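# Pour iron pellets into tube, reseat disc on rods

## Task

Transfer every iron pellet out of the beaker and into the clear tube. Then set the beaker upright on the bench again. Finally, place the loose disc so it lies on top of the pellets, with both rods passing through it.

## Robot and tools

Robot: two arms, left_arm and right_arm, each carrying a parallel gripper and a wrist camera (cam_left_wrist and cam_right_wrist, both 672x504). Their bases in the scene frame are at about left_arm (-0.008, +0.324, +0.005) m, quat_wxyz (+1.000, 0, 0, +0.031), and right_arm (+0.019, -0.239, +0.001) m, quat_wxyz (+1.000, 0, 0, +0.011).

Frames: the scene frame has its origin at table-top height, halfway between the nominal bases. +z is up, +x points out over the table, and left_arm is on the +y side. Arm names do not match image sides. Every hand pose, velocity, target and carried-camera pose is given in that arm's own base frame. Fixed cameras and the table use the scene frame. end_effector_position is the point between the finger pads, about 1 cm short of the fingertips. The fingers point along the gripper's +z axis and close along its y axis. Reported poses can be off by a few centimetres, more when the arm reaches far.

Row layout: a row always has 16 plain numbers. For left_arm: x, y, z (metres, absolute position in left_arm's base frame), qw, qx, qy, qz (absolute orientation, w first), then opening. The same 8 follow for right_arm. Opening runs from -1 (closed) to +1 (fully open, 0.093 m). An arm that should hold still gets its last reported pose and its current opening repeated unchanged. Sending 0 for an opening is a real command to half-close. Keep a fixed target quaternion instead of copying back a drifted measured one.

execute_actions(actions, cameras): actions is a list of actions. Each action is a list of up to 15 rows, one per 1/30 s step; a shorter action repeats its last row. An action is refused if any target lies more than 0.6 m, along any gripper axis, from where that gripper stood when the action began. The first action is checked against the last reported state. An empty actions list returns camera images and the full state. cameras is a list of names: ["all"] for all, [] for none.

move(target, speed, blend, opening_speed, grip_force, blocking, cameras): target is either one 16-number row or a list of up to 15 rows. These are absolute poses, and the 0.6 m check does not apply. Each gripper follows a straight line from its Hand target. speed is in m/s, 0.002 to 2.9, default 0.25; rotation is capped at twice that in rad/s. Give one value, or one per target. blend is a corner-rounding radius in metres, default 0, which means a full stop at each target. opening_speed is the rate of change of the opening per second on the -1..1 scale, minimum 0.2. grip_force is newtons per finger pad, 10 to 50, one value or one per arm; it stays in effect, and fingers close slowly below 50. blocking=false returns after about 0.5 s while the move continues, and a new move replaces it. The whole list shares a 10 s cap. Moves do not avoid obstacles or the other arm. Keep paths away from an arm's own base, or its shoulder posture can flip. The gripper lags behind the path and overshoots more at higher speed.

wait(seconds 0 to 10): the arms hold their last commands and any running move continues. stop(): brakes the running move. zoom_image(camera, region=[x0,y0,x1,y1]) gives a closer view of the latest image from that camera, at most 504x504 pixels. read_manual(section="licences") returns licence texts only. finished_scene(scene): ends the scene with its number; do not make any further call in that reply.

Results: each arm's end_effector_position and end_effector_quat_wxyz, Hand target (the pose the arm is heading for, which may fall short of your command), Tool commands, grip_measured, Joint positions (the last value is the finger opening in metres), joint torques (these include the arm's own weight and carry offsets), and joint velocities ("within noise" means at rest). A move adds a move: line such as done, off_target, moving, held or fault, plus any limits (paced = clipped, held = steps withheld). Each step turns orientation at most 40 degrees toward the command. After each move, check the actual position and tilt, and correct them. Small moves may not happen or may go sideways.

Gripping: grip_measured is +1 when open and about -0.94 when the pads meet. It rises by about 0.0208 per millimetre of object width. For a firm grip, command about 0.24 below the reading for the object's width. To hold, keep sending that number; to release, send one well above the width reading. Closing abruptly far below the width reading gives a brief hard squeeze.

Avoid: dropping or tossing parts, releasing a part that is still moving, fast contacts, hard pushes, and any contact between the two grippers or arms (this can fail the task). Also avoid strain on the camera cables and anything falling off the table. Objects may be nudged by outside pushes. Holding loads, keeping arms stretched, or pushing against unreachable poses heats the motors. A MOTOR HOT line warns at 75 °C; at 90 °C the arm folds and stops working.

Each tool is called after "Call:" as name(argument=value, ...), one argument or row to a line, values as JSON.

## Session

Call:
execute_actions(
  actions=[],
)

Scene clock: 0.00 s.
left_arm: end_effector_position=(+0.1846, -0.1050, +0.1424) grip_measured=+1.000 end_effector_quat_wxyz=(+0.546, -0.052, +0.834, -0.062) | right_arm: end_effector_position=(+0.1979, +0.1263, +0.1469) grip_measured=+1.000 end_effector_quat_wxyz=(+0.575, -0.077, +0.804, +0.134)
Joint positions: left_arm=[-1.271 0.61 0.378 -0.667 -1.041 -1.001 0.093] | right_arm=[1.024 0.319 0.198 -0.274 0.661 0.384 0.093]
Joint velocities: within noise
Joint torques (N m): no reading
Heat: left arm: 28 °C; right arm: 27 °C.
Hand target: left_arm +0.1850, -0.1061, +0.1459; +0.548, -0.055, +0.832, -0.065 | right_arm +0.1989, +0.1270, +0.1548; +0.580, -0.071, +0.799, +0.139
Tool commands: left_gripper/opening=+1.0 right_gripper/opening=+1.0

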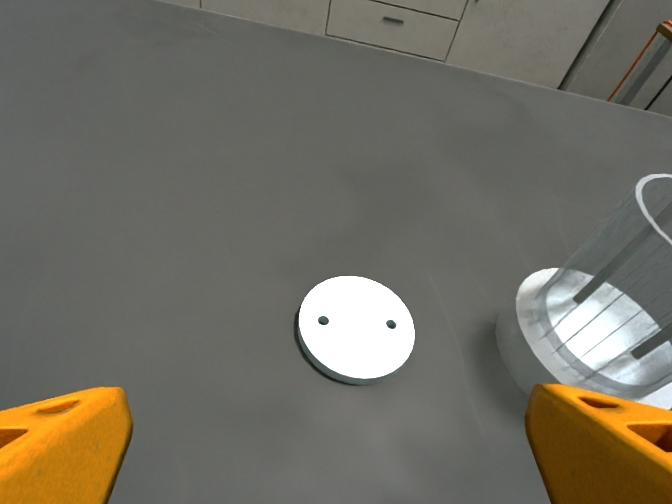

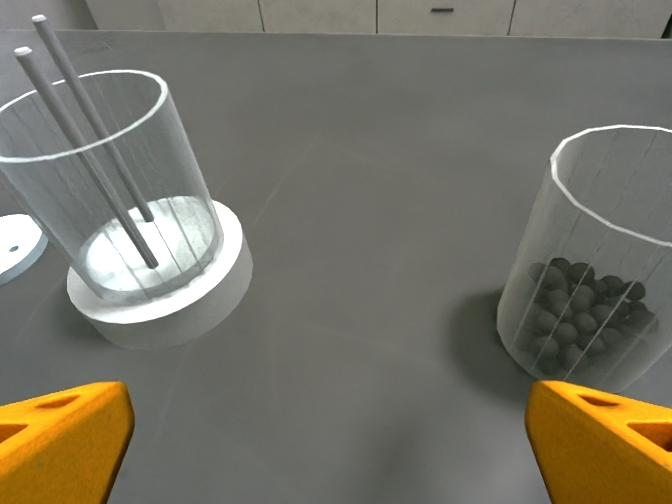

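Call:
move(
  target=[0.29,-0.139,0.25,0,0,1,0,1,0.3,0.06,0.27,0,0,1,0,1],
  cameras=["all"],
)

Call:
move(
  target=[0.22,-0.139,0.25,0,0,1,0,1,0.23,0.02,0.27,0,0,1,0,1],
  cameras=["all"],
)

Scene clock: 45.70 s.
left_arm: end_effector_position=(+0.2895, -0.1390, +0.2476) grip_measured=+1.000 end_effector_quat_wxyz=(+0.095, -0.004, +0.995, -0.039) | right_arm: end_effector_position=(+0.3044, +0.0613, +0.2663) grip_measured=+1.000 end_effector_quat_wxyz=(+0.141, +0.003, +0.990, +0.026)
Joint positions: left_arm=[-0.454 1.662 1.867 -1.57 -0.013 -0.461 0.093] | right_arm=[0.202 1.572 1.834 -1.544 0.007 0.208 0.093]
Joint torques (N m): left_arm=[0.64 -4.71 8.31 0.66 0.14 0.08] | right_arm=[-0.62 -4.79 7.95 0.56 -0.06 -0.18]
Heat: left arm: 32 °C; right arm: 35 °C.
Hand target: left_arm +0.2900, -0.1390, +0.2494; +0.090, +0.000, +0.995, -0.043 | right_arm +0.3000, +0.0600, +0.2693; +0.132, +0.000, +0.991, +0.027
Off the commanded pose: left_arm 0.002 m, 12 deg | right_arm 0.006 m, 17 deg.
joint sent to its limit (left arm) — joint 4 (wrist pitch), lower limit. The joint targets are off in orientation, not in position.
joint sent to its limit (right arm) — joint 4 (wrist pitch), lower limit. The joint targets are off in orientation, not in position.
move: off_target (left_arm, right_arm)

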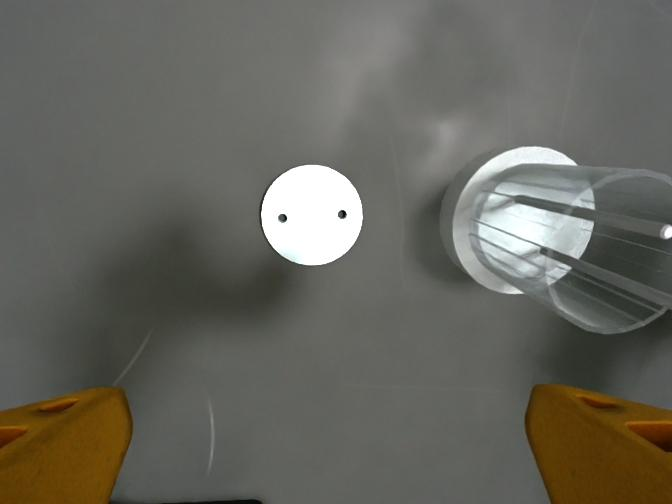

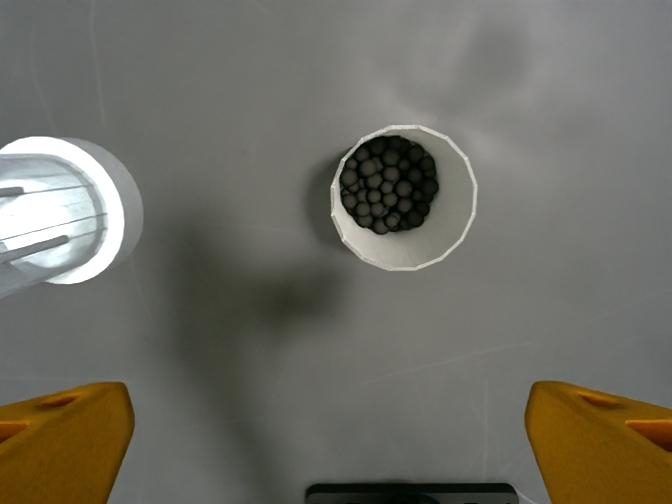

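Scene clock: 46.97 s.
left_arm: end_effector_position=(+0.2259, -0.1383, +0.2484) grip_measured=+1.000 end_effector_quat_wxyz=(+0.090, +0.004, +0.995, -0.048) | right_arm: end_effector_position=(+0.2401, +0.0221, +0.2721) grip_measured=+1.000 end_effector_quat_wxyz=(+0.171, +0.003, +0.985, +0.016)
Joint positions: left_arm=[-0.557 1.453 1.665 -1.579 -0.013 -0.549 0.093] | right_arm=[0.092 1.284 1.601 -1.544 0 0.099 0.093]
Joint torques (N m): left_arm=[-0.79 -4.89 5.75 0.73 0.12 -0.23] | right_arm=[-0.72 -3.51 5.19 0.67 -0.01 -0.16]
Heat: left arm: 32 °C; right arm: 35 °C.
Hand target: left_arm +0.2201, -0.1390, +0.2493; +0.086, +0.001, +0.995, -0.053 | right_arm +0.2304, +0.0201, +0.2694; +0.154, +0.001, +0.988, +0.014
Off the commanded pose: left_arm 0.006 m, 12 deg | right_arm 0.010 m, 20 deg.
joint sent to its limit (left arm) — joint 4 (wrist pitch), lower limit. The joint targets are off in orientation, not in position.
joint sent to its limit (right arm) — joint 4 (wrist pitch), lower limit. The joint targets are off in orientation, not in position.
move: off_target (left_arm, right_arm)

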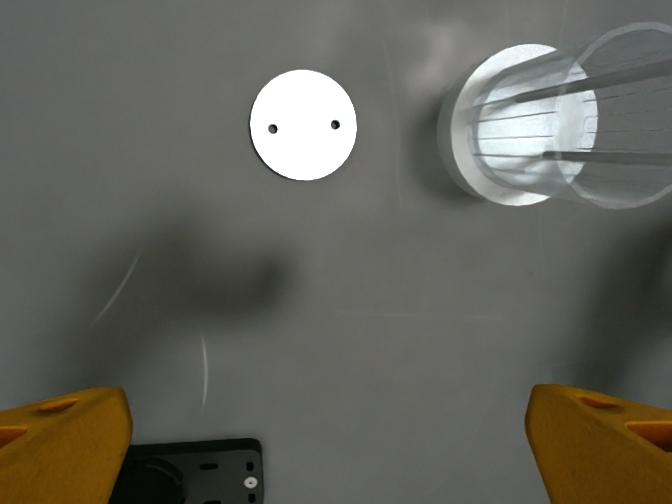

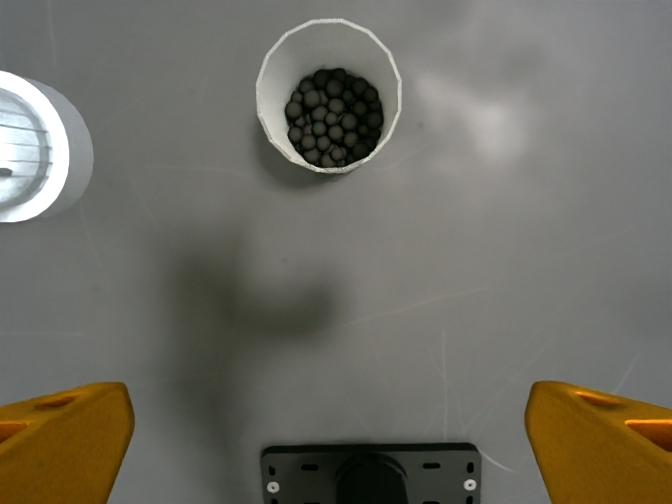

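Call:
move(
  target=[0.27,-0.20,0.25,0.1,0,0.995,0,1,0.29,0.03,0.2,0.16,0,0.987,0,1],
  cameras=["all"],
)

Call:
move(
  target=[0.27,-0.28,0.25,0.1,0,0.995,0,1,0.29,-0.03,0.2,0.16,0,0.987,0,1],
  cameras=["all"],
)

Scene clock: 95.63 s.
left_arm: end_effector_position=(+0.2671, -0.1982, +0.2445) grip_measured=+1.000 end_effector_quat_wxyz=(+0.107, +0.006, +0.994, -0.014) | right_arm: end_effector_position=(+0.2892, +0.0294, +0.1993) grip_measured=+1.000 end_effector_quat_wxyz=(+0.157, -0.004, +0.988, +0.002)
Joint positions: left_arm=[-0.696 1.721 1.92 -1.585 -0.114 -0.673 0.093] | right_arm=[0.12 1.381 1.369 -1.246 0.032 0.106 0.093]
Joint torques (N m): left_arm=[-0.65 -5.68 8.34 0.74 -0.24 -0.22] | right_arm=[0.4 -4.48 6.23 1 0.11 0.07]
Heat: left arm: 31 °C; right arm: 32 °C.
Hand target: left_arm +0.2699, -0.1998, +0.2496; +0.118, +0.001, +0.993, -0.015 | right_arm +0.2900, +0.0301, +0.2000; +0.160, +0.000, +0.987, +0.000
Off the commanded pose: left_arm 0.006 m, 2 deg | right_arm 0.001 m, 1 deg.
joint sent to its limit (left arm) — joint 4 (wrist pitch), lower limit. The joint targets are off in orientation, not in position.
move: done

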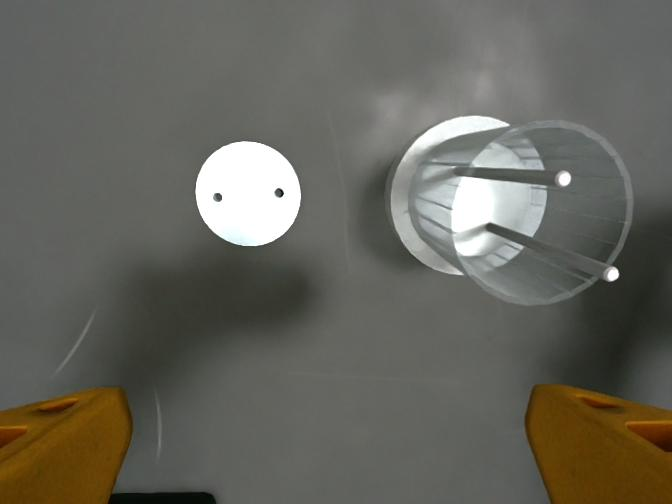

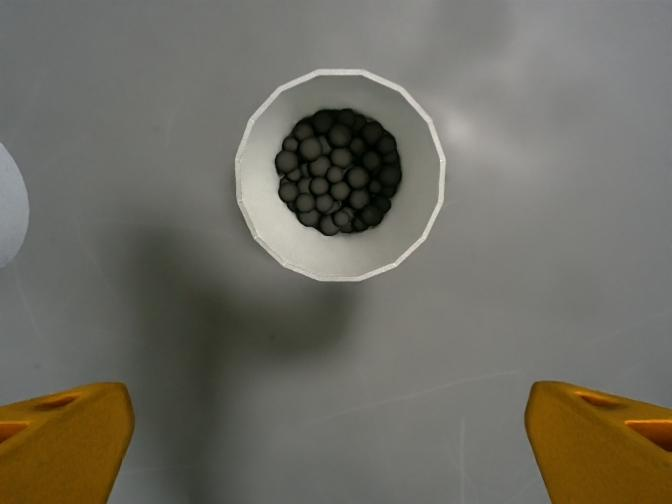

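Scene clock: 96.83 s.
left_arm: end_effector_position=(+0.2660, -0.2782, +0.2454) grip_measured=+1.000 end_effector_quat_wxyz=(+0.127, +0.011, +0.991, -0.039) | right_arm: end_effector_position=(+0.2899, -0.0301, +0.1996) grip_measured=+1.000 end_effector_quat_wxyz=(+0.158, +0.004, +0.987, -0.003)
Joint positions: left_arm=[-0.869 1.906 2.149 -1.587 -0.14 -0.83 0.093] | right_arm=[-0.121 1.381 1.369 -1.242 -0.03 -0.108 0.093]
Joint torques (N m): left_arm=[-0.13 -6.8 8.28 0.84 -0.27 -0.23] | right_arm=[-0.61 -4.49 6.24 0.98 -0.12 -0.16]
Heat: left arm: 31 °C; right arm: 33 °C.
Hand target: left_arm +0.2699, -0.2797, +0.2494; +0.137, +0.004, +0.990, -0.041 | right_arm +0.2900, -0.0301, +0.2000; +0.160, +0.000, +0.987, +0.000
Off the commanded pose: left_arm 0.006 m, 6 deg | right_arm 0.000 m, 1 deg.
joint read past its limit (left arm) — joint 4 (wrist pitch), lower limit.
joint sent to its limit (left arm) — joint 4 (wrist pitch), lower limit. The joint targets are off in orientation, not in position.
move: off_target (left_arm)

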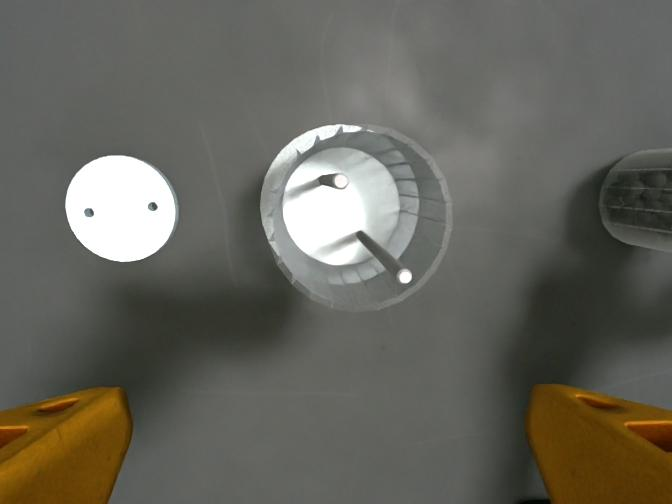

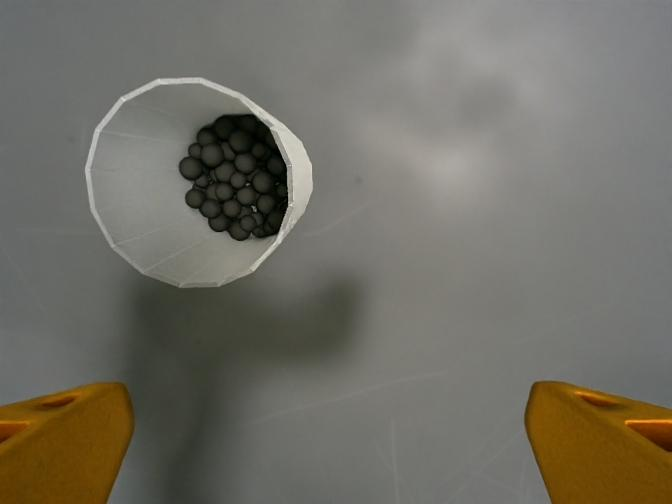

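Call:
move(
  target=[0.22,0.05,0.25,0.1,0,0.995,0,1,0.26,0.27,0.25,0.16,0,0.987,0,1],
  cameras=["cam_right_wrist"],
)

Call:
move(
  target=[0.22,0.05,0.25,0.1,0,0.995,0,1,0.26,0.22,0.25,0.16,0,0.987,0,1],
  cameras=["cam_right_wrist"],
)

Scene clock: 151.67 s.
left_arm: end_effector_position=(+0.2261, +0.0520, +0.2497) grip_measured=+1.000 end_effector_quat_wxyz=(+0.121, -0.004, +0.993, +0.011) | right_arm: end_effector_position=(+0.2612, +0.2751, +0.2444) grip_measured=+1.000 end_effector_quat_wxyz=(+0.167, -0.009, +0.986, +0.013)
Joint positions: left_arm=[0.253 1.304 1.545 -1.571 0.037 0.241 0.093] | right_arm=[0.92 1.859 2.064 -1.544 0.246 0.872 0.093]
Joint torques (N m): left_arm=[0.73 -3.6 5.78 0.74 0.23 0.09] | right_arm=[-0.38 -7.68 8.08 0.44 0.3 0.07]
Heat: left arm: 36 °C; right arm: 36 °C.
Hand target: left_arm +0.2202, +0.0500, +0.2494; +0.117, -0.001, +0.993, +0.005 | right_arm +0.2599, +0.2700, +0.2496; +0.167, -0.001, +0.986, +0.008
Off the commanded pose: left_arm 0.006 m, 3 deg | right_arm 0.008 m, 2 deg.
joint sent to its limit (left arm) — joint 4 (wrist pitch), lower limit. The joint targets still meet the commanded pose.
joint sent to its limit (right arm) — joint 4 (wrist pitch), lower limit. The joint targets still meet the commanded pose.
move: off_target (left_arm)
Images, in order (width x height): cam_right_wrist 672x504.

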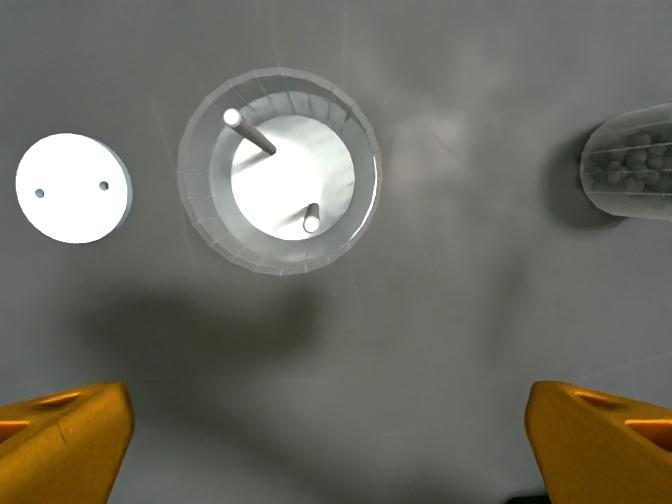

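Scene clock: 152.73 s.
left_arm: end_effector_position=(+0.2261, +0.0520, +0.2497) grip_measured=+1.000 end_effector_quat_wxyz=(+0.121, -0.004, +0.993, +0.011) | right_arm: end_effector_position=(+0.2635, +0.2228, +0.2442) grip_measured=+1.000 end_effector_quat_wxyz=(+0.157, +0.004, +0.988, -0.008)
Joint positions: left_arm=[0.253 1.304 1.545 -1.571 0.037 0.241 0.093] | right_arm=[0.818 1.736 1.916 -1.543 0.24 0.801 0.093]
Joint torques (N m): left_arm=[0.72 -3.62 5.75 0.74 0.23 0.08] | right_arm=[-0.35 -9.02 5.16 0.74 0.14 -0.16]
Heat: left arm: 36 °C; right arm: 36 °C.
Hand target: left_arm +0.2202, +0.0500, +0.2494; +0.117, -0.001, +0.993, +0.005 | right_arm +0.2601, +0.2201, +0.2499; +0.160, +0.000, +0.987, +0.000
Off the commanded pose: left_arm 0.006 m, 3 deg | right_arm 0.007 m, 1 deg.
joint sent to its limit (left arm) — joint 4 (wrist pitch), lower limit. The joint targets still meet the commanded pose.
move: off_target (left_arm)
Images, in order (width x height): cam_right_wrist 672x504.

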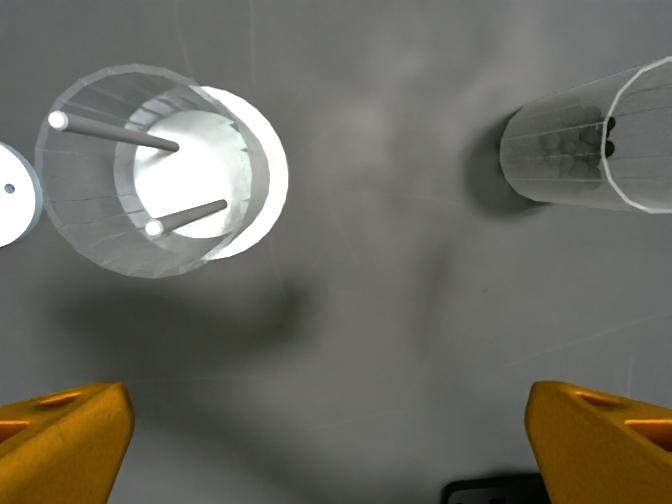

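Call:
move(
  target=[
    [0.22,0.05,0.25,0.1,0,0.995,0,1,0.24,0.027,0.25,0.16,0,0.987,0,1],
    [0.22,0.05,0.25,0.1,0,0.995,0,1,0.22,0.027,0.2,0.7071,0,0.7071,0,1],
    [0.22,0.05,0.25,0.1,0,0.995,0,1,0.22,0.027,0.065,0.7071,0,0.7071,0,1],
  ],
  cameras=["cam_right_wrist"],
)

Scene clock: 202.87 s.
left_arm: end_effector_position=(+0.2261, +0.0520, +0.2497) grip_measured=+1.000 end_effector_quat_wxyz=(+0.121, -0.004, +0.993, +0.011) | right_arm: end_effector_position=(+0.2228, +0.0347, +0.1411) grip_measured=+1.000 end_effector_quat_wxyz=(+0.645, -0.010, +0.763, -0.034)
Joint positions: left_arm=[0.253 1.304 1.545 -1.571 0.037 0.241 0.093] | right_arm=[0.628 -0.002 0.045 -0.258 0.656 0.065 0.093]
Joint torques (N m): left_arm=[0.72 -3.56 5.76 0.74 0.23 0.08] | right_arm=[-0.32 1.48 8.57 2.04 0.16 -0.06]
Heat: left arm: 33 °C; right arm: 36 °C.
Hand target: left_arm +0.2203, +0.0500, +0.2493; +0.117, -0.001, +0.993, +0.005 | right_arm +0.2228, +0.0336, +0.1530; +0.657, +0.000, +0.753, -0.027
Off the commanded pose: left_arm 0.006 m, 3 deg | right_arm 0.077 m, 10 deg.
joint sent to its limit (left arm) — joint 4 (wrist pitch), lower limit.
joint sent to its limit (right arm) — joint 2 (shoulder), lower limit.
move: held (right_arm; a check stopped the path), off_target (left_arm; braked when a check withheld steps of right_arm); path passed 2 of 3 targets; limits=held
pose unreachable (right arm): on one or more control steps of this call, first in action 0 (counted from 0), this arm could not follow its commanded pose, so it was not sent that pose on those steps. It may still have moved: this result reports where it is.
cause: moving toward the commanded pose would bring two parts of the arm too close to each other (its upper arm (the part past joint 2) and its wrist (the part past joint 5), with joints 3 (elbow) to 5 (wrist yaw) between them, 11 mm apart when it was first held).
Images, in order (width x height): cam_right_wrist 672x504.

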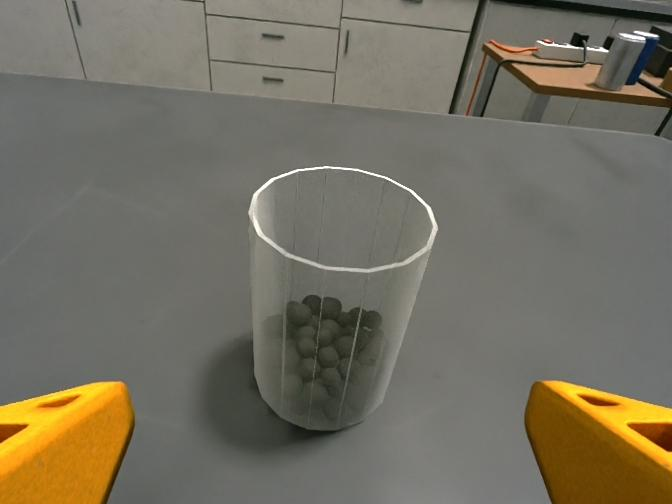

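Call:
move(
  target=[
    [0.22,0.05,0.25,0.1,0,0.995,0,1,0.28,0.027,0.22,0.7071,0,0.7071,0,1],
    [0.22,0.05,0.25,0.1,0,0.995,0,1,0.35,0.027,0.165,0.7071,0,0.7071,0,1],
  ],
  cameras=["cam_right_wrist"],
)

Scene clock: 213.23 s.
left_arm: end_effector_position=(+0.2261, +0.0520, +0.2497) grip_measured=+1.000 end_effector_quat_wxyz=(+0.121, -0.004, +0.993, +0.011) | right_arm: end_effector_position=(+0.3461, +0.0265, +0.1540) grip_measured=+1.000 end_effector_quat_wxyz=(+0.693, +0.002, +0.721, -0.003)
Joint positions: left_arm=[0.253 1.304 1.545 -1.571 0.037 0.241 0.093] | right_arm=[0.155 1.352 0.146 1.166 0.162 0.005 0.093]
Joint torques (N m): left_arm=[0.72 -3.62 5.75 0.73 0.23 0.08] | right_arm=[-0.79 -2.39 6.24 2.28 -0.15 -0.11]
Heat: left arm: 33 °C; right arm: 36 °C.
Hand target: left_arm +0.2202, +0.0500, +0.2494; +0.117, -0.001, +0.993, +0.005 | right_arm +0.3496, +0.0270, +0.1650; +0.707, +0.000, +0.707, +0.000
Off the commanded pose: left_arm 0.006 m, 3 deg | right_arm 0.012 m, 2 deg.
joint sent to its limit (left arm) — joint 4 (wrist pitch), lower limit. The joint targets still meet the commanded pose.
move: off_target (left_arm, right_arm)
Images, in order (width x height): cam_right_wrist 672x504.

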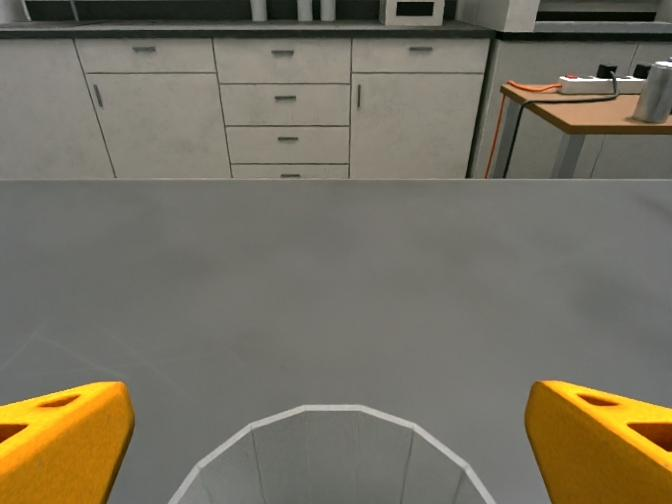

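Call:
move(
  target=[
    [0.22,0.05,0.25,0.1,0,0.995,0,1,0.36,0.0275,0.165,0.7071,0,0.7071,0,1],
    [0.22,0.05,0.25,0.1,0,0.995,0,1,0.36,0.0275,0.075,0.7071,0,0.7071,0,1],
  ],
  cameras=["cam_right_wrist"],
  speed=0.1,
)

Scene clock: 221.10 s.
left_arm: end_effector_position=(+0.2261, +0.0520, +0.2497) grip_measured=+1.000 end_effector_quat_wxyz=(+0.121, -0.004, +0.993, +0.011) | right_arm: end_effector_position=(+0.3707, +0.0292, +0.1079) grip_measured=+1.000 end_effector_quat_wxyz=(+0.680, +0.005, +0.733, -0.001)
Joint positions: left_arm=[0.253 1.304 1.545 -1.571 0.037 0.241 0.093] | right_arm=[0.15 1.776 0.195 1.504 0.158 0.019 0.093]
Joint torques (N m): left_arm=[0.75 -3.62 5.75 0.74 0.23 0.08] | right_arm=[-0.51 3.48 -0.64 2.58 -0.08 -0.03]
Heat: left arm: 33 °C; right arm: 39 °C.
Hand target: left_arm +0.2202, +0.0500, +0.2494; +0.117, -0.001, +0.993, +0.005 | right_arm +0.3588, +0.0274, +0.0775; +0.651, +0.002, +0.759, -0.002
Off the commanded pose: left_arm 0.006 m, 3 deg | right_arm 0.035 m, 4 deg.
joint sent to its limit (left arm) — joint 4 (wrist pitch), lower limit. The joint targets still meet the commanded pose.
joint sent to its limit (right arm) — joint 4 (wrist pitch), upper limit. The joint targets are off in orientation, not in position.
move: off_target (left_arm, right_arm)
Images, in order (width x height): cam_right_wrist 672x504.

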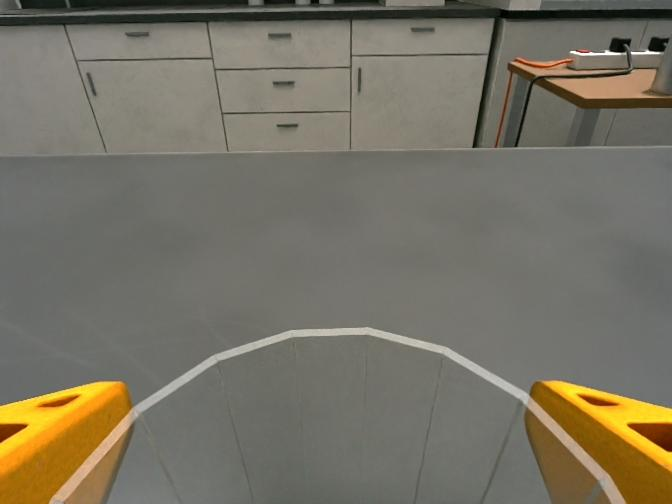

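Call:
move(
  target=[
    [0.22,0.05,0.25,0.1,0,0.995,0,1,0.36,0.0275,0.165,0.7071,0,0.7071,0,1],
    [0.22,0.05,0.25,0.1,0,0.995,0,1,0.343,0.0275,0.165,0.69,0,0.724,0,1],
    [0.22,0.05,0.25,0.1,0,0.995,0,1,0.343,0.0275,0.08,0.66,0,0.751,0,1],
  ],
  cameras=["cam_right_wrist"],
  speed=0.1,
)

Scene clock: 242.73 s.
left_arm: end_effector_position=(+0.2261, +0.0520, +0.2497) grip_measured=+1.000 end_effector_quat_wxyz=(+0.121, -0.004, +0.993, +0.011) | right_arm: end_effector_position=(+0.3395, +0.0246, +0.0616) grip_measured=+1.000 end_effector_quat_wxyz=(+0.618, -0.007, +0.786, -0.013)
Joint positions: left_arm=[0.253 1.304 1.545 -1.571 0.037 0.241 0.093] | right_arm=[0.15 1.808 0.092 1.475 0.157 0.008 0.093]
Joint torques (N m): left_arm=[0.72 -3.62 5.75 0.73 0.22 0.08] | right_arm=[0.27 -3.85 2.11 2.89 -0.01 0.1]
Heat: left arm: 33 °C; right arm: 46 °C.
Hand target: left_arm +0.2202, +0.0500, +0.2494; +0.117, -0.001, +0.993, +0.005 | right_arm +0.3428, +0.0273, +0.0800; +0.649, +0.000, +0.761, +0.000
Off the commanded pose: left_arm 0.006 m, 3 deg | right_arm 0.019 m, 7 deg.
joint sent to its limit (left arm) — joint 4 (wrist pitch), lower limit. The joint targets still meet the commanded pose.
joint sent to its limit (right arm) — joint 4 (wrist pitch), upper limit. The joint targets still meet the commanded pose.
move: off_target (left_arm, right_arm)
Images, in order (width x height): cam_right_wrist 672x504.

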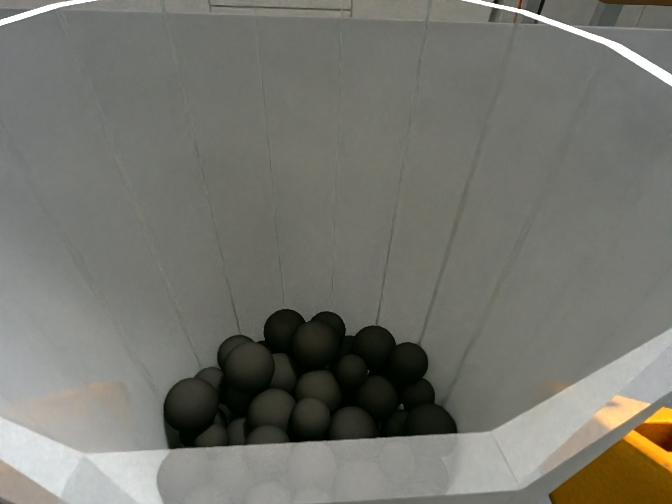

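Call:
move(
  target=[0.22,0.05,0.25,0.1,0,0.995,0,1,0.343,0.0275,0.08,0.65,0,0.76,0,0.4],
  grip_force=35,
)

Call:
move(
  target=[
    [0.22,0.05,0.25,0.1,0,0.995,0,1,0.343,0.0275,0.19,0.65,0,0.76,0,0.4],
    [0.22,0.05,0.25,0.1,0,0.995,0,1,0.343,0.1,0.24,0.7071,0,0.7071,0,0.4],
  ],
  cameras=["all"],
  speed=0.1,
)

Scene clock: 251.17 s.
left_arm: end_effector_position=(+0.2261, +0.0520, +0.2497) grip_measured=+1.000 end_effector_quat_wxyz=(+0.121, -0.004, +0.993, +0.011) | right_arm: end_effector_position=(+0.3395, +0.0247, +0.0616) grip_measured=+0.598 end_effector_quat_wxyz=(+0.618, -0.007, +0.786, -0.013)
Joint positions: left_arm=[0.253 1.304 1.545 -1.571 0.037 0.241 0.093] | right_arm=[0.15 1.808 0.092 1.475 0.156 0.008 0.074]
Joint torques (N m): left_arm=[0.75 -3.63 5.75 0.74 0.23 0.08] | right_arm=[0.18 -3.95 2.13 2.84 -0.03 0.1]
Heat: left arm: 33 °C; right arm: 47 °C.
Hand target: left_arm +0.2202, +0.0500, +0.2494; +0.117, -0.001, +0.993, +0.005 | right_arm +0.3427, +0.0273, +0.0797; +0.648, +0.000, +0.762, +0.000
Off the commanded pose: left_arm 0.006 m, 3 deg | right_arm 0.019 m, 5 deg.
joint sent to its limit (left arm) — joint 4 (wrist pitch), lower limit. The joint targets still meet the commanded pose.
grip_force (N): 35, 35
move: off_target (left_arm, right_arm)

Scene clock: 254.67 s.
left_arm: end_effector_position=(+0.2261, +0.0520, +0.2497) grip_measured=+1.000 end_effector_quat_wxyz=(+0.121, -0.004, +0.993, +0.011) | right_arm: end_effector_position=(+0.3335, +0.0957, +0.1982) grip_measured=+0.589 end_effector_quat_wxyz=(+0.662, -0.024, +0.748, -0.018)
Joint positions: left_arm=[0.253 1.304 1.545 -1.571 0.037 0.241 0.093] | right_arm=[0.519 1.077 0.355 0.582 0.51 0.009 0.073]
Joint torques (N m): left_arm=[0.73 -3.62 5.76 0.74 0.23 0.08] | right_arm=[0.14 -2.54 11.06 2.75 0.23 -0.13]
Heat: left arm: 33 °C; right arm: 48 °C.
Hand target: left_arm +0.2202, +0.0500, +0.2494; +0.117, -0.001, +0.993, +0.005 | right_arm +0.3395, +0.0985, +0.2395; +0.706, +0.000, +0.708, +0.001
Off the commanded pose: left_arm 0.006 m, 3 deg | right_arm 0.043 m, 8 deg.
joint sent to its limit (left arm) — joint 4 (wrist pitch), lower limit. The joint targets still meet the commanded pose.
grip_force (N): 35, 35
move: off_target (left_arm, right_arm)

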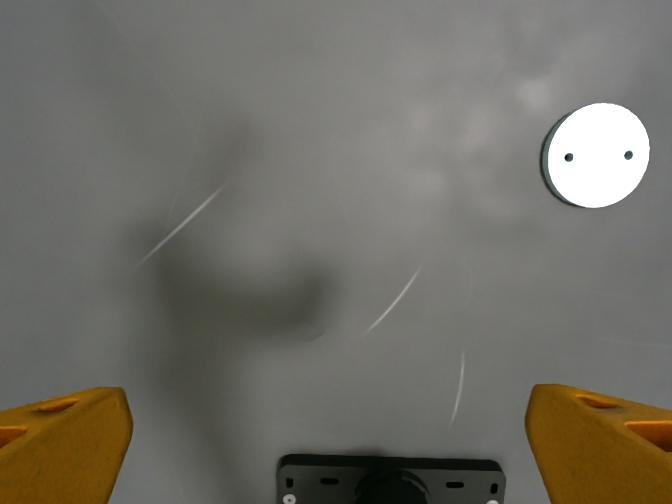

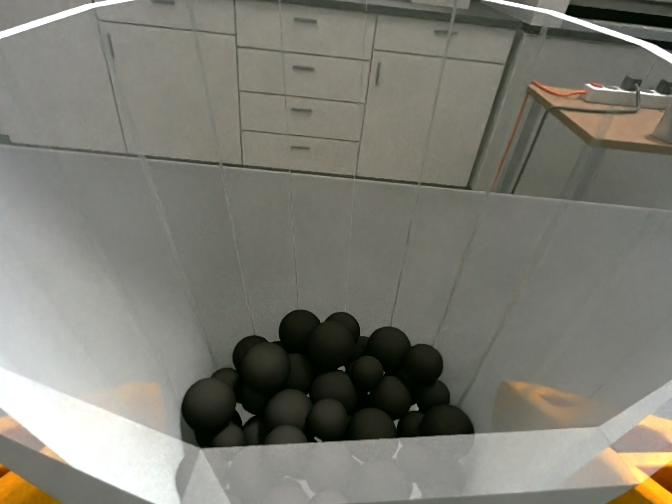

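Call:
move(
  target=[0.22,0.05,0.25,0.1,0,0.995,0,1,0.352,0.15,0.26,0.7071,0,0.7071,0,0.4],
  cameras=["cam_right_wrist"],
)

Scene clock: 262.83 s.
left_arm: end_effector_position=(+0.2261, +0.0520, +0.2497) grip_measured=+1.000 end_effector_quat_wxyz=(+0.121, -0.004, +0.993, +0.011) | right_arm: end_effector_position=(+0.3455, +0.1461, +0.2231) grip_measured=+0.589 end_effector_quat_wxyz=(+0.670, -0.029, +0.741, -0.022)
Joint positions: left_arm=[0.253 1.304 1.545 -1.571 0.037 0.241 0.093] | right_arm=[0.683 1.224 0.522 0.574 0.672 0.008 0.073]
Joint torques (N m): left_arm=[0.73 -3.63 5.76 0.74 0.23 0.09] | right_arm=[0.12 -3.85 10.69 2.63 0.23 -0.11]
Heat: left arm: 33 °C; right arm: 50 °C.
Hand target: left_arm +0.2202, +0.0500, +0.2494; +0.117, -0.001, +0.993, +0.005 | right_arm +0.3496, +0.1485, +0.2593; +0.706, +0.000, +0.708, +0.000
Off the commanded pose: left_arm 0.006 m, 3 deg | right_arm 0.038 m, 7 deg.
joint sent to its limit (left arm) — joint 4 (wrist pitch), lower limit. The joint targets still meet the commanded pose.
grip_force (N): 35, 35
move: off_target (left_arm, right_arm)
Images, in order (width x height): cam_right_wrist 672x504.

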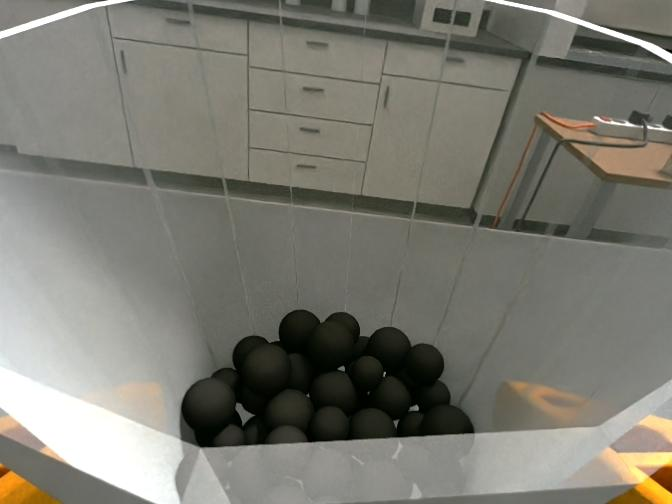

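Call:
move(
  target=[
    [0.22,0.05,0.25,0.1,0,0.995,0,1,0.33,0.16,0.26,0.65,0,0.76,0,0.4],
    [0.22,0.05,0.25,0.1,0,0.995,0,1,0.33,0.19,0.22,0.569,-0.287,0.654,-0.41,0.4],
  ],
  cameras=["all"],
  speed=0.2,
)

Scene clock: 286.70 s.
left_arm: end_effector_position=(+0.2261, +0.0520, +0.2497) grip_measured=+1.000 end_effector_quat_wxyz=(+0.121, -0.004, +0.993, +0.011) | right_arm: end_effector_position=(+0.3308, +0.1899, +0.2083) grip_measured=+0.586 end_effector_quat_wxyz=(+0.551, -0.311, +0.655, -0.413)
Joint positions: left_arm=[0.253 1.304 1.545 -1.571 0.037 0.241 0.093] | right_arm=[0.931 1.504 0.623 0.76 1.127 -0.976 0.073]
Joint torques (N m): left_arm=[0.73 -3.6 5.76 0.74 0.23 0.09] | right_arm=[0.39 -5.35 6.53 2.27 0.34 -0.15]
Heat: left arm: 33 °C; right arm: 49 °C.
Hand target: left_arm +0.2202, +0.0500, +0.2494; +0.117, -0.001, +0.993, +0.005 | right_arm +0.3299, +0.1897, +0.2197; +0.567, -0.287, +0.655, -0.409
Off the commanded pose: left_arm 0.006 m, 3 deg | right_arm 0.012 m, 3 deg.
joint sent to its limit (left arm) — joint 4 (wrist pitch), lower limit. The joint targets still meet the commanded pose.
grip_force (N): 35, 35
move: off_target (left_arm, right_arm)

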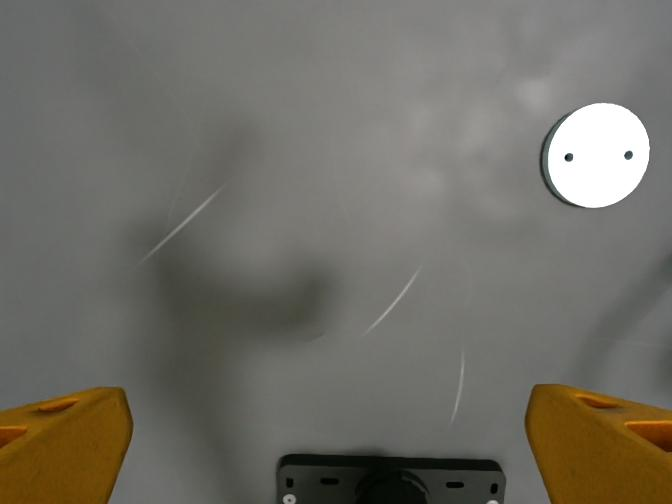

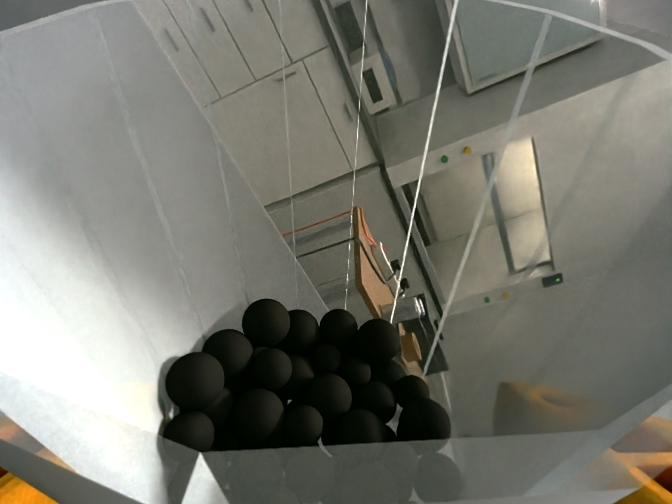

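Call:
move(
  target=[0.17,-0.1,0.16,0.511,0.166,0.819,-0.201,1,0.33,0.218,0.19,0.522,-0.35,0.599,-0.5,0.4],
  cameras=["all"],
  speed=0.15,
)

Scene clock: 300.73 s.
left_arm: end_effector_position=(+0.1673, -0.0996, +0.1574) grip_measured=+1.000 end_effector_quat_wxyz=(+0.502, +0.172, +0.823, -0.200) | right_arm: end_effector_position=(+0.3285, +0.2034, +0.2050) grip_measured=+0.583 end_effector_quat_wxyz=(+0.537, -0.302, +0.615, -0.491)
Joint positions: left_arm=[-0.363 0.073 0.355 -0.719 0.201 -0.081 0.093] | right_arm=[0.982 1.747 0.635 1.311 1.26 -1.386 0.073]
Joint torques (N m): left_arm=[-0.88 1.92 6.69 2.4 -0.08 -0.21] | right_arm=[1.28 -3.02 5.33 1.13 -0.48 -0.28]
Heat: left arm: 33 °C; right arm: 48 °C.
Hand target: left_arm +0.1698, -0.0999, +0.1601; +0.511, +0.166, +0.819, -0.202 | right_arm +0.3289, +0.2172, +0.1899; +0.522, -0.349, +0.598, -0.499
Off the commanded pose: left_arm 0.004 m, 1 deg | right_arm 0.021 m, 6 deg.
grip_force (N): 35, 35
move: off_target (right_arm)

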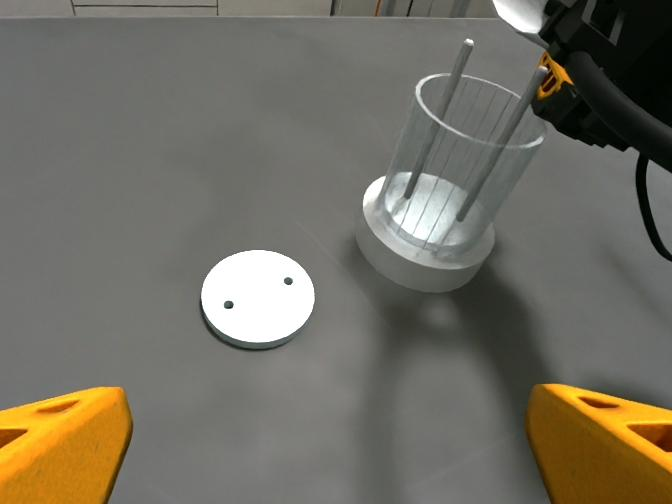

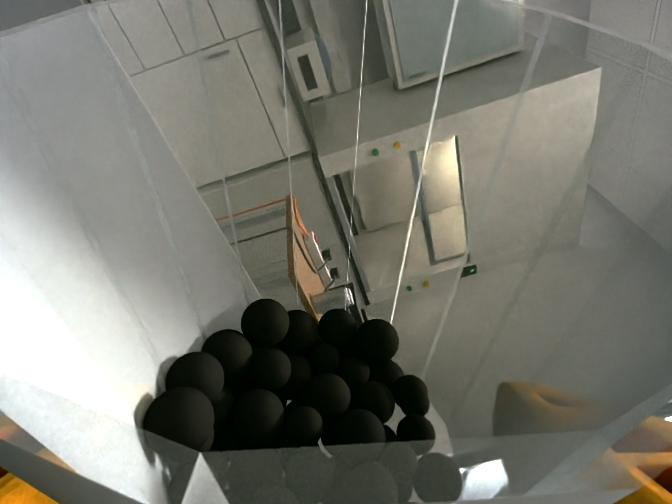

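Call:
zoom_image(
  camera="cam_left_wrist",
  region=[380, 0, 672, 220],
)

Scaled by 1.726.

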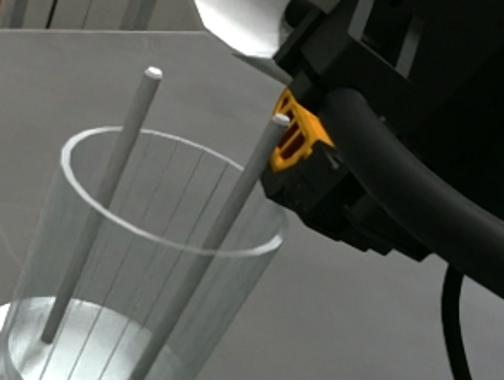

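Call:
move(
  target=[
    [0.17,-0.1,0.16,0.511,0.166,0.819,-0.201,1,0.335,0.19,0.235,0.522,-0.35,0.599,-0.5,0.4],
    [0.17,-0.1,0.16,0.511,0.166,0.819,-0.201,1,0.335,0.215,0.235,0.522,-0.35,0.599,-0.5,0.4],
  ],
  cameras=["all"],
  speed=0.1,
)

Scene clock: 323.83 s.
left_arm: end_effector_position=(+0.1675, -0.0994, +0.1575) grip_measured=+1.000 end_effector_quat_wxyz=(+0.503, +0.171, +0.823, -0.200) | right_arm: end_effector_position=(+0.3326, +0.2120, +0.2151) grip_measured=+0.583 end_effector_quat_wxyz=(+0.495, -0.386, +0.589, -0.509)
Joint positions: left_arm=[-0.363 0.073 0.355 -0.719 0.2 -0.081 0.093] | right_arm=[0.976 1.628 0.676 0.973 1.195 -1.399 0.073]
Joint torques (N m): left_arm=[-1.01 1.94 6.69 2.4 -0.08 -0.22] | right_arm=[0.02 -6.2 9.09 2.08 0.17 0.05]
Heat: left arm: 35 °C; right arm: 44 °C.
Hand target: left_arm +0.1698, -0.0999, +0.1601; +0.511, +0.166, +0.819, -0.201 | right_arm +0.3345, +0.2144, +0.2346; +0.521, -0.350, +0.599, -0.498
Off the commanded pose: left_arm 0.004 m, 1 deg | right_arm 0.020 m, 5 deg.
grip_force (N): 35, 35
move: off_target (right_arm)

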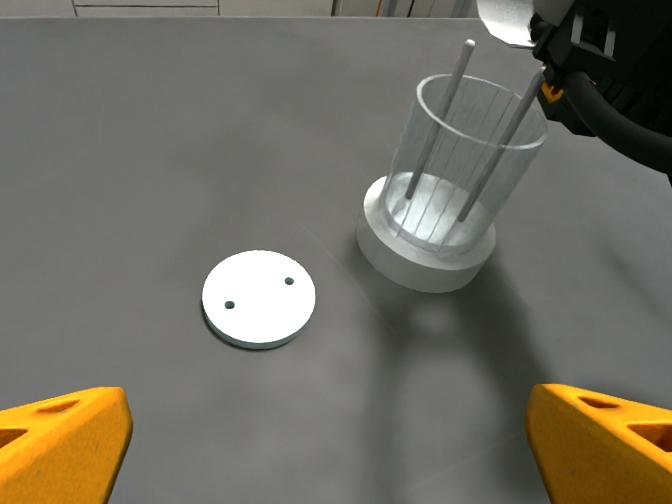

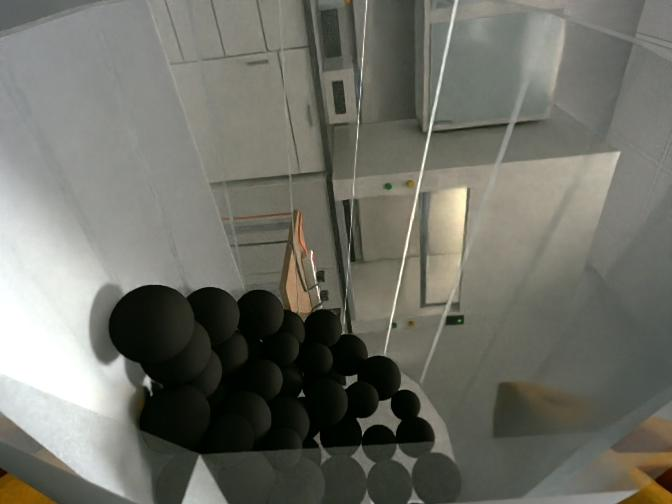

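Call:
move(
  target=[0.25,-0.17,0.33,0.25,0,0.968,0,1,0.335,0.215,0.235,0.522,-0.35,0.599,-0.5,0.4],
  cameras=["cam_left_wrist"],
)

Scene clock: 340.87 s.
left_arm: end_effector_position=(+0.2503, -0.1716, +0.3260) grip_measured=+1.000 end_effector_quat_wxyz=(+0.272, +0.012, +0.962, -0.023) | right_arm: end_effector_position=(+0.3326, +0.2119, +0.2151) grip_measured=+0.583 end_effector_quat_wxyz=(+0.495, -0.386, +0.589, -0.509)
Joint positions: left_arm=[-0.787 1.505 1.949 -1.571 -0.341 -0.686 0.093] | right_arm=[0.976 1.628 0.676 0.973 1.195 -1.399 0.073]
Joint torques (N m): left_arm=[-0.31 -3.55 7.82 1.1 -0.35 -0.23] | right_arm=[0.02 -6.2 9.09 2.09 0.19 0.04]
Heat: left arm: 37 °C; right arm: 46 °C.
Hand target: left_arm +0.2501, -0.1699, +0.3295; +0.275, +0.005, +0.961, -0.021 | right_arm +0.3344, +0.2144, +0.2347; +0.521, -0.350, +0.599, -0.498
Off the commanded pose: left_arm 0.004 m, 4 deg | right_arm 0.020 m, 5 deg.
joint sent to its limit (left arm) — joint 4 (wrist pitch), lower limit. The joint targets are off in orientation, not in position.
grip_force (N): 35, 35
move: off_target (left_arm, right_arm)
Images, in order (width x height): cam_left_wrist 672x504.

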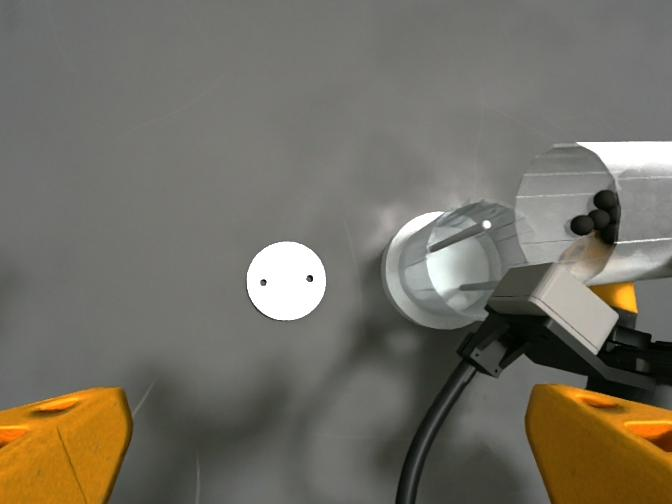

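Call:
move(
  target=[
    [0.25,-0.17,0.33,0.25,0,0.968,0,1,0.325,0.2,0.25,0.522,-0.35,0.599,-0.5,0.4],
    [0.25,-0.17,0.33,0.25,0,0.968,0,1,0.318,0.214,0.247,0.465,-0.407,0.534,-0.58,0.4],
  ],
  cameras=["cam_left_wrist"],
  speed=0.08,
)

Scene clock: 375.60 s.
left_arm: end_effector_position=(+0.2502, -0.1715, +0.3260) grip_measured=+1.000 end_effector_quat_wxyz=(+0.272, +0.012, +0.962, -0.023) | right_arm: end_effector_position=(+0.3206, +0.2143, +0.2371) grip_measured=+0.583 end_effector_quat_wxyz=(-0.444, +0.430, -0.527, +0.584)
Joint positions: left_arm=[-0.787 1.505 1.949 -1.571 -0.341 -0.686 0.093] | right_arm=[1.016 1.646 0.668 1.214 1.243 -1.829 0.073]
Joint torques (N m): left_arm=[-0.31 -3.55 7.79 1.09 -0.34 -0.23] | right_arm=[0.44 -6.02 5.89 2.15 -0.04 -0.11]
Heat: left arm: 37 °C; right arm: 48 °C.
Hand target: left_arm +0.2501, -0.1699, +0.3295; +0.275, +0.005, +0.961, -0.021 | right_arm +0.3179, +0.2137, +0.2468; -0.464, +0.408, -0.535, +0.577
Off the commanded pose: left_arm 0.004 m, 4 deg | right_arm 0.010 m, 4 deg.
joint sent to its limit (left arm) — joint 4 (wrist pitch), lower limit. The joint targets are off in orientation, not in position.
grip_force (N): 35, 35
move: off_target (left_arm, right_arm)
Images, in order (width x height): cam_left_wrist 672x504.

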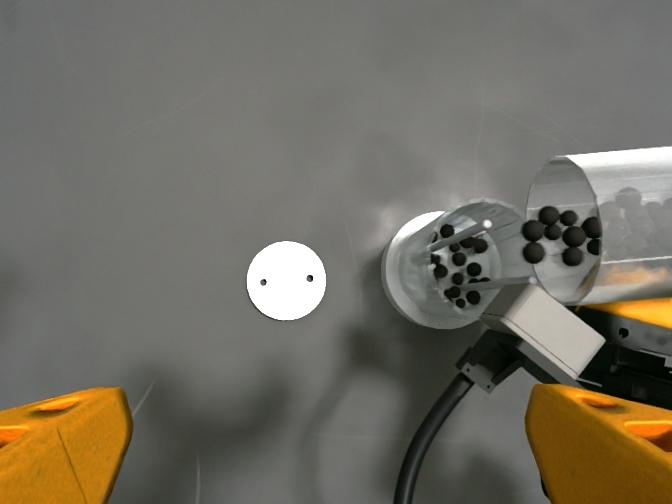

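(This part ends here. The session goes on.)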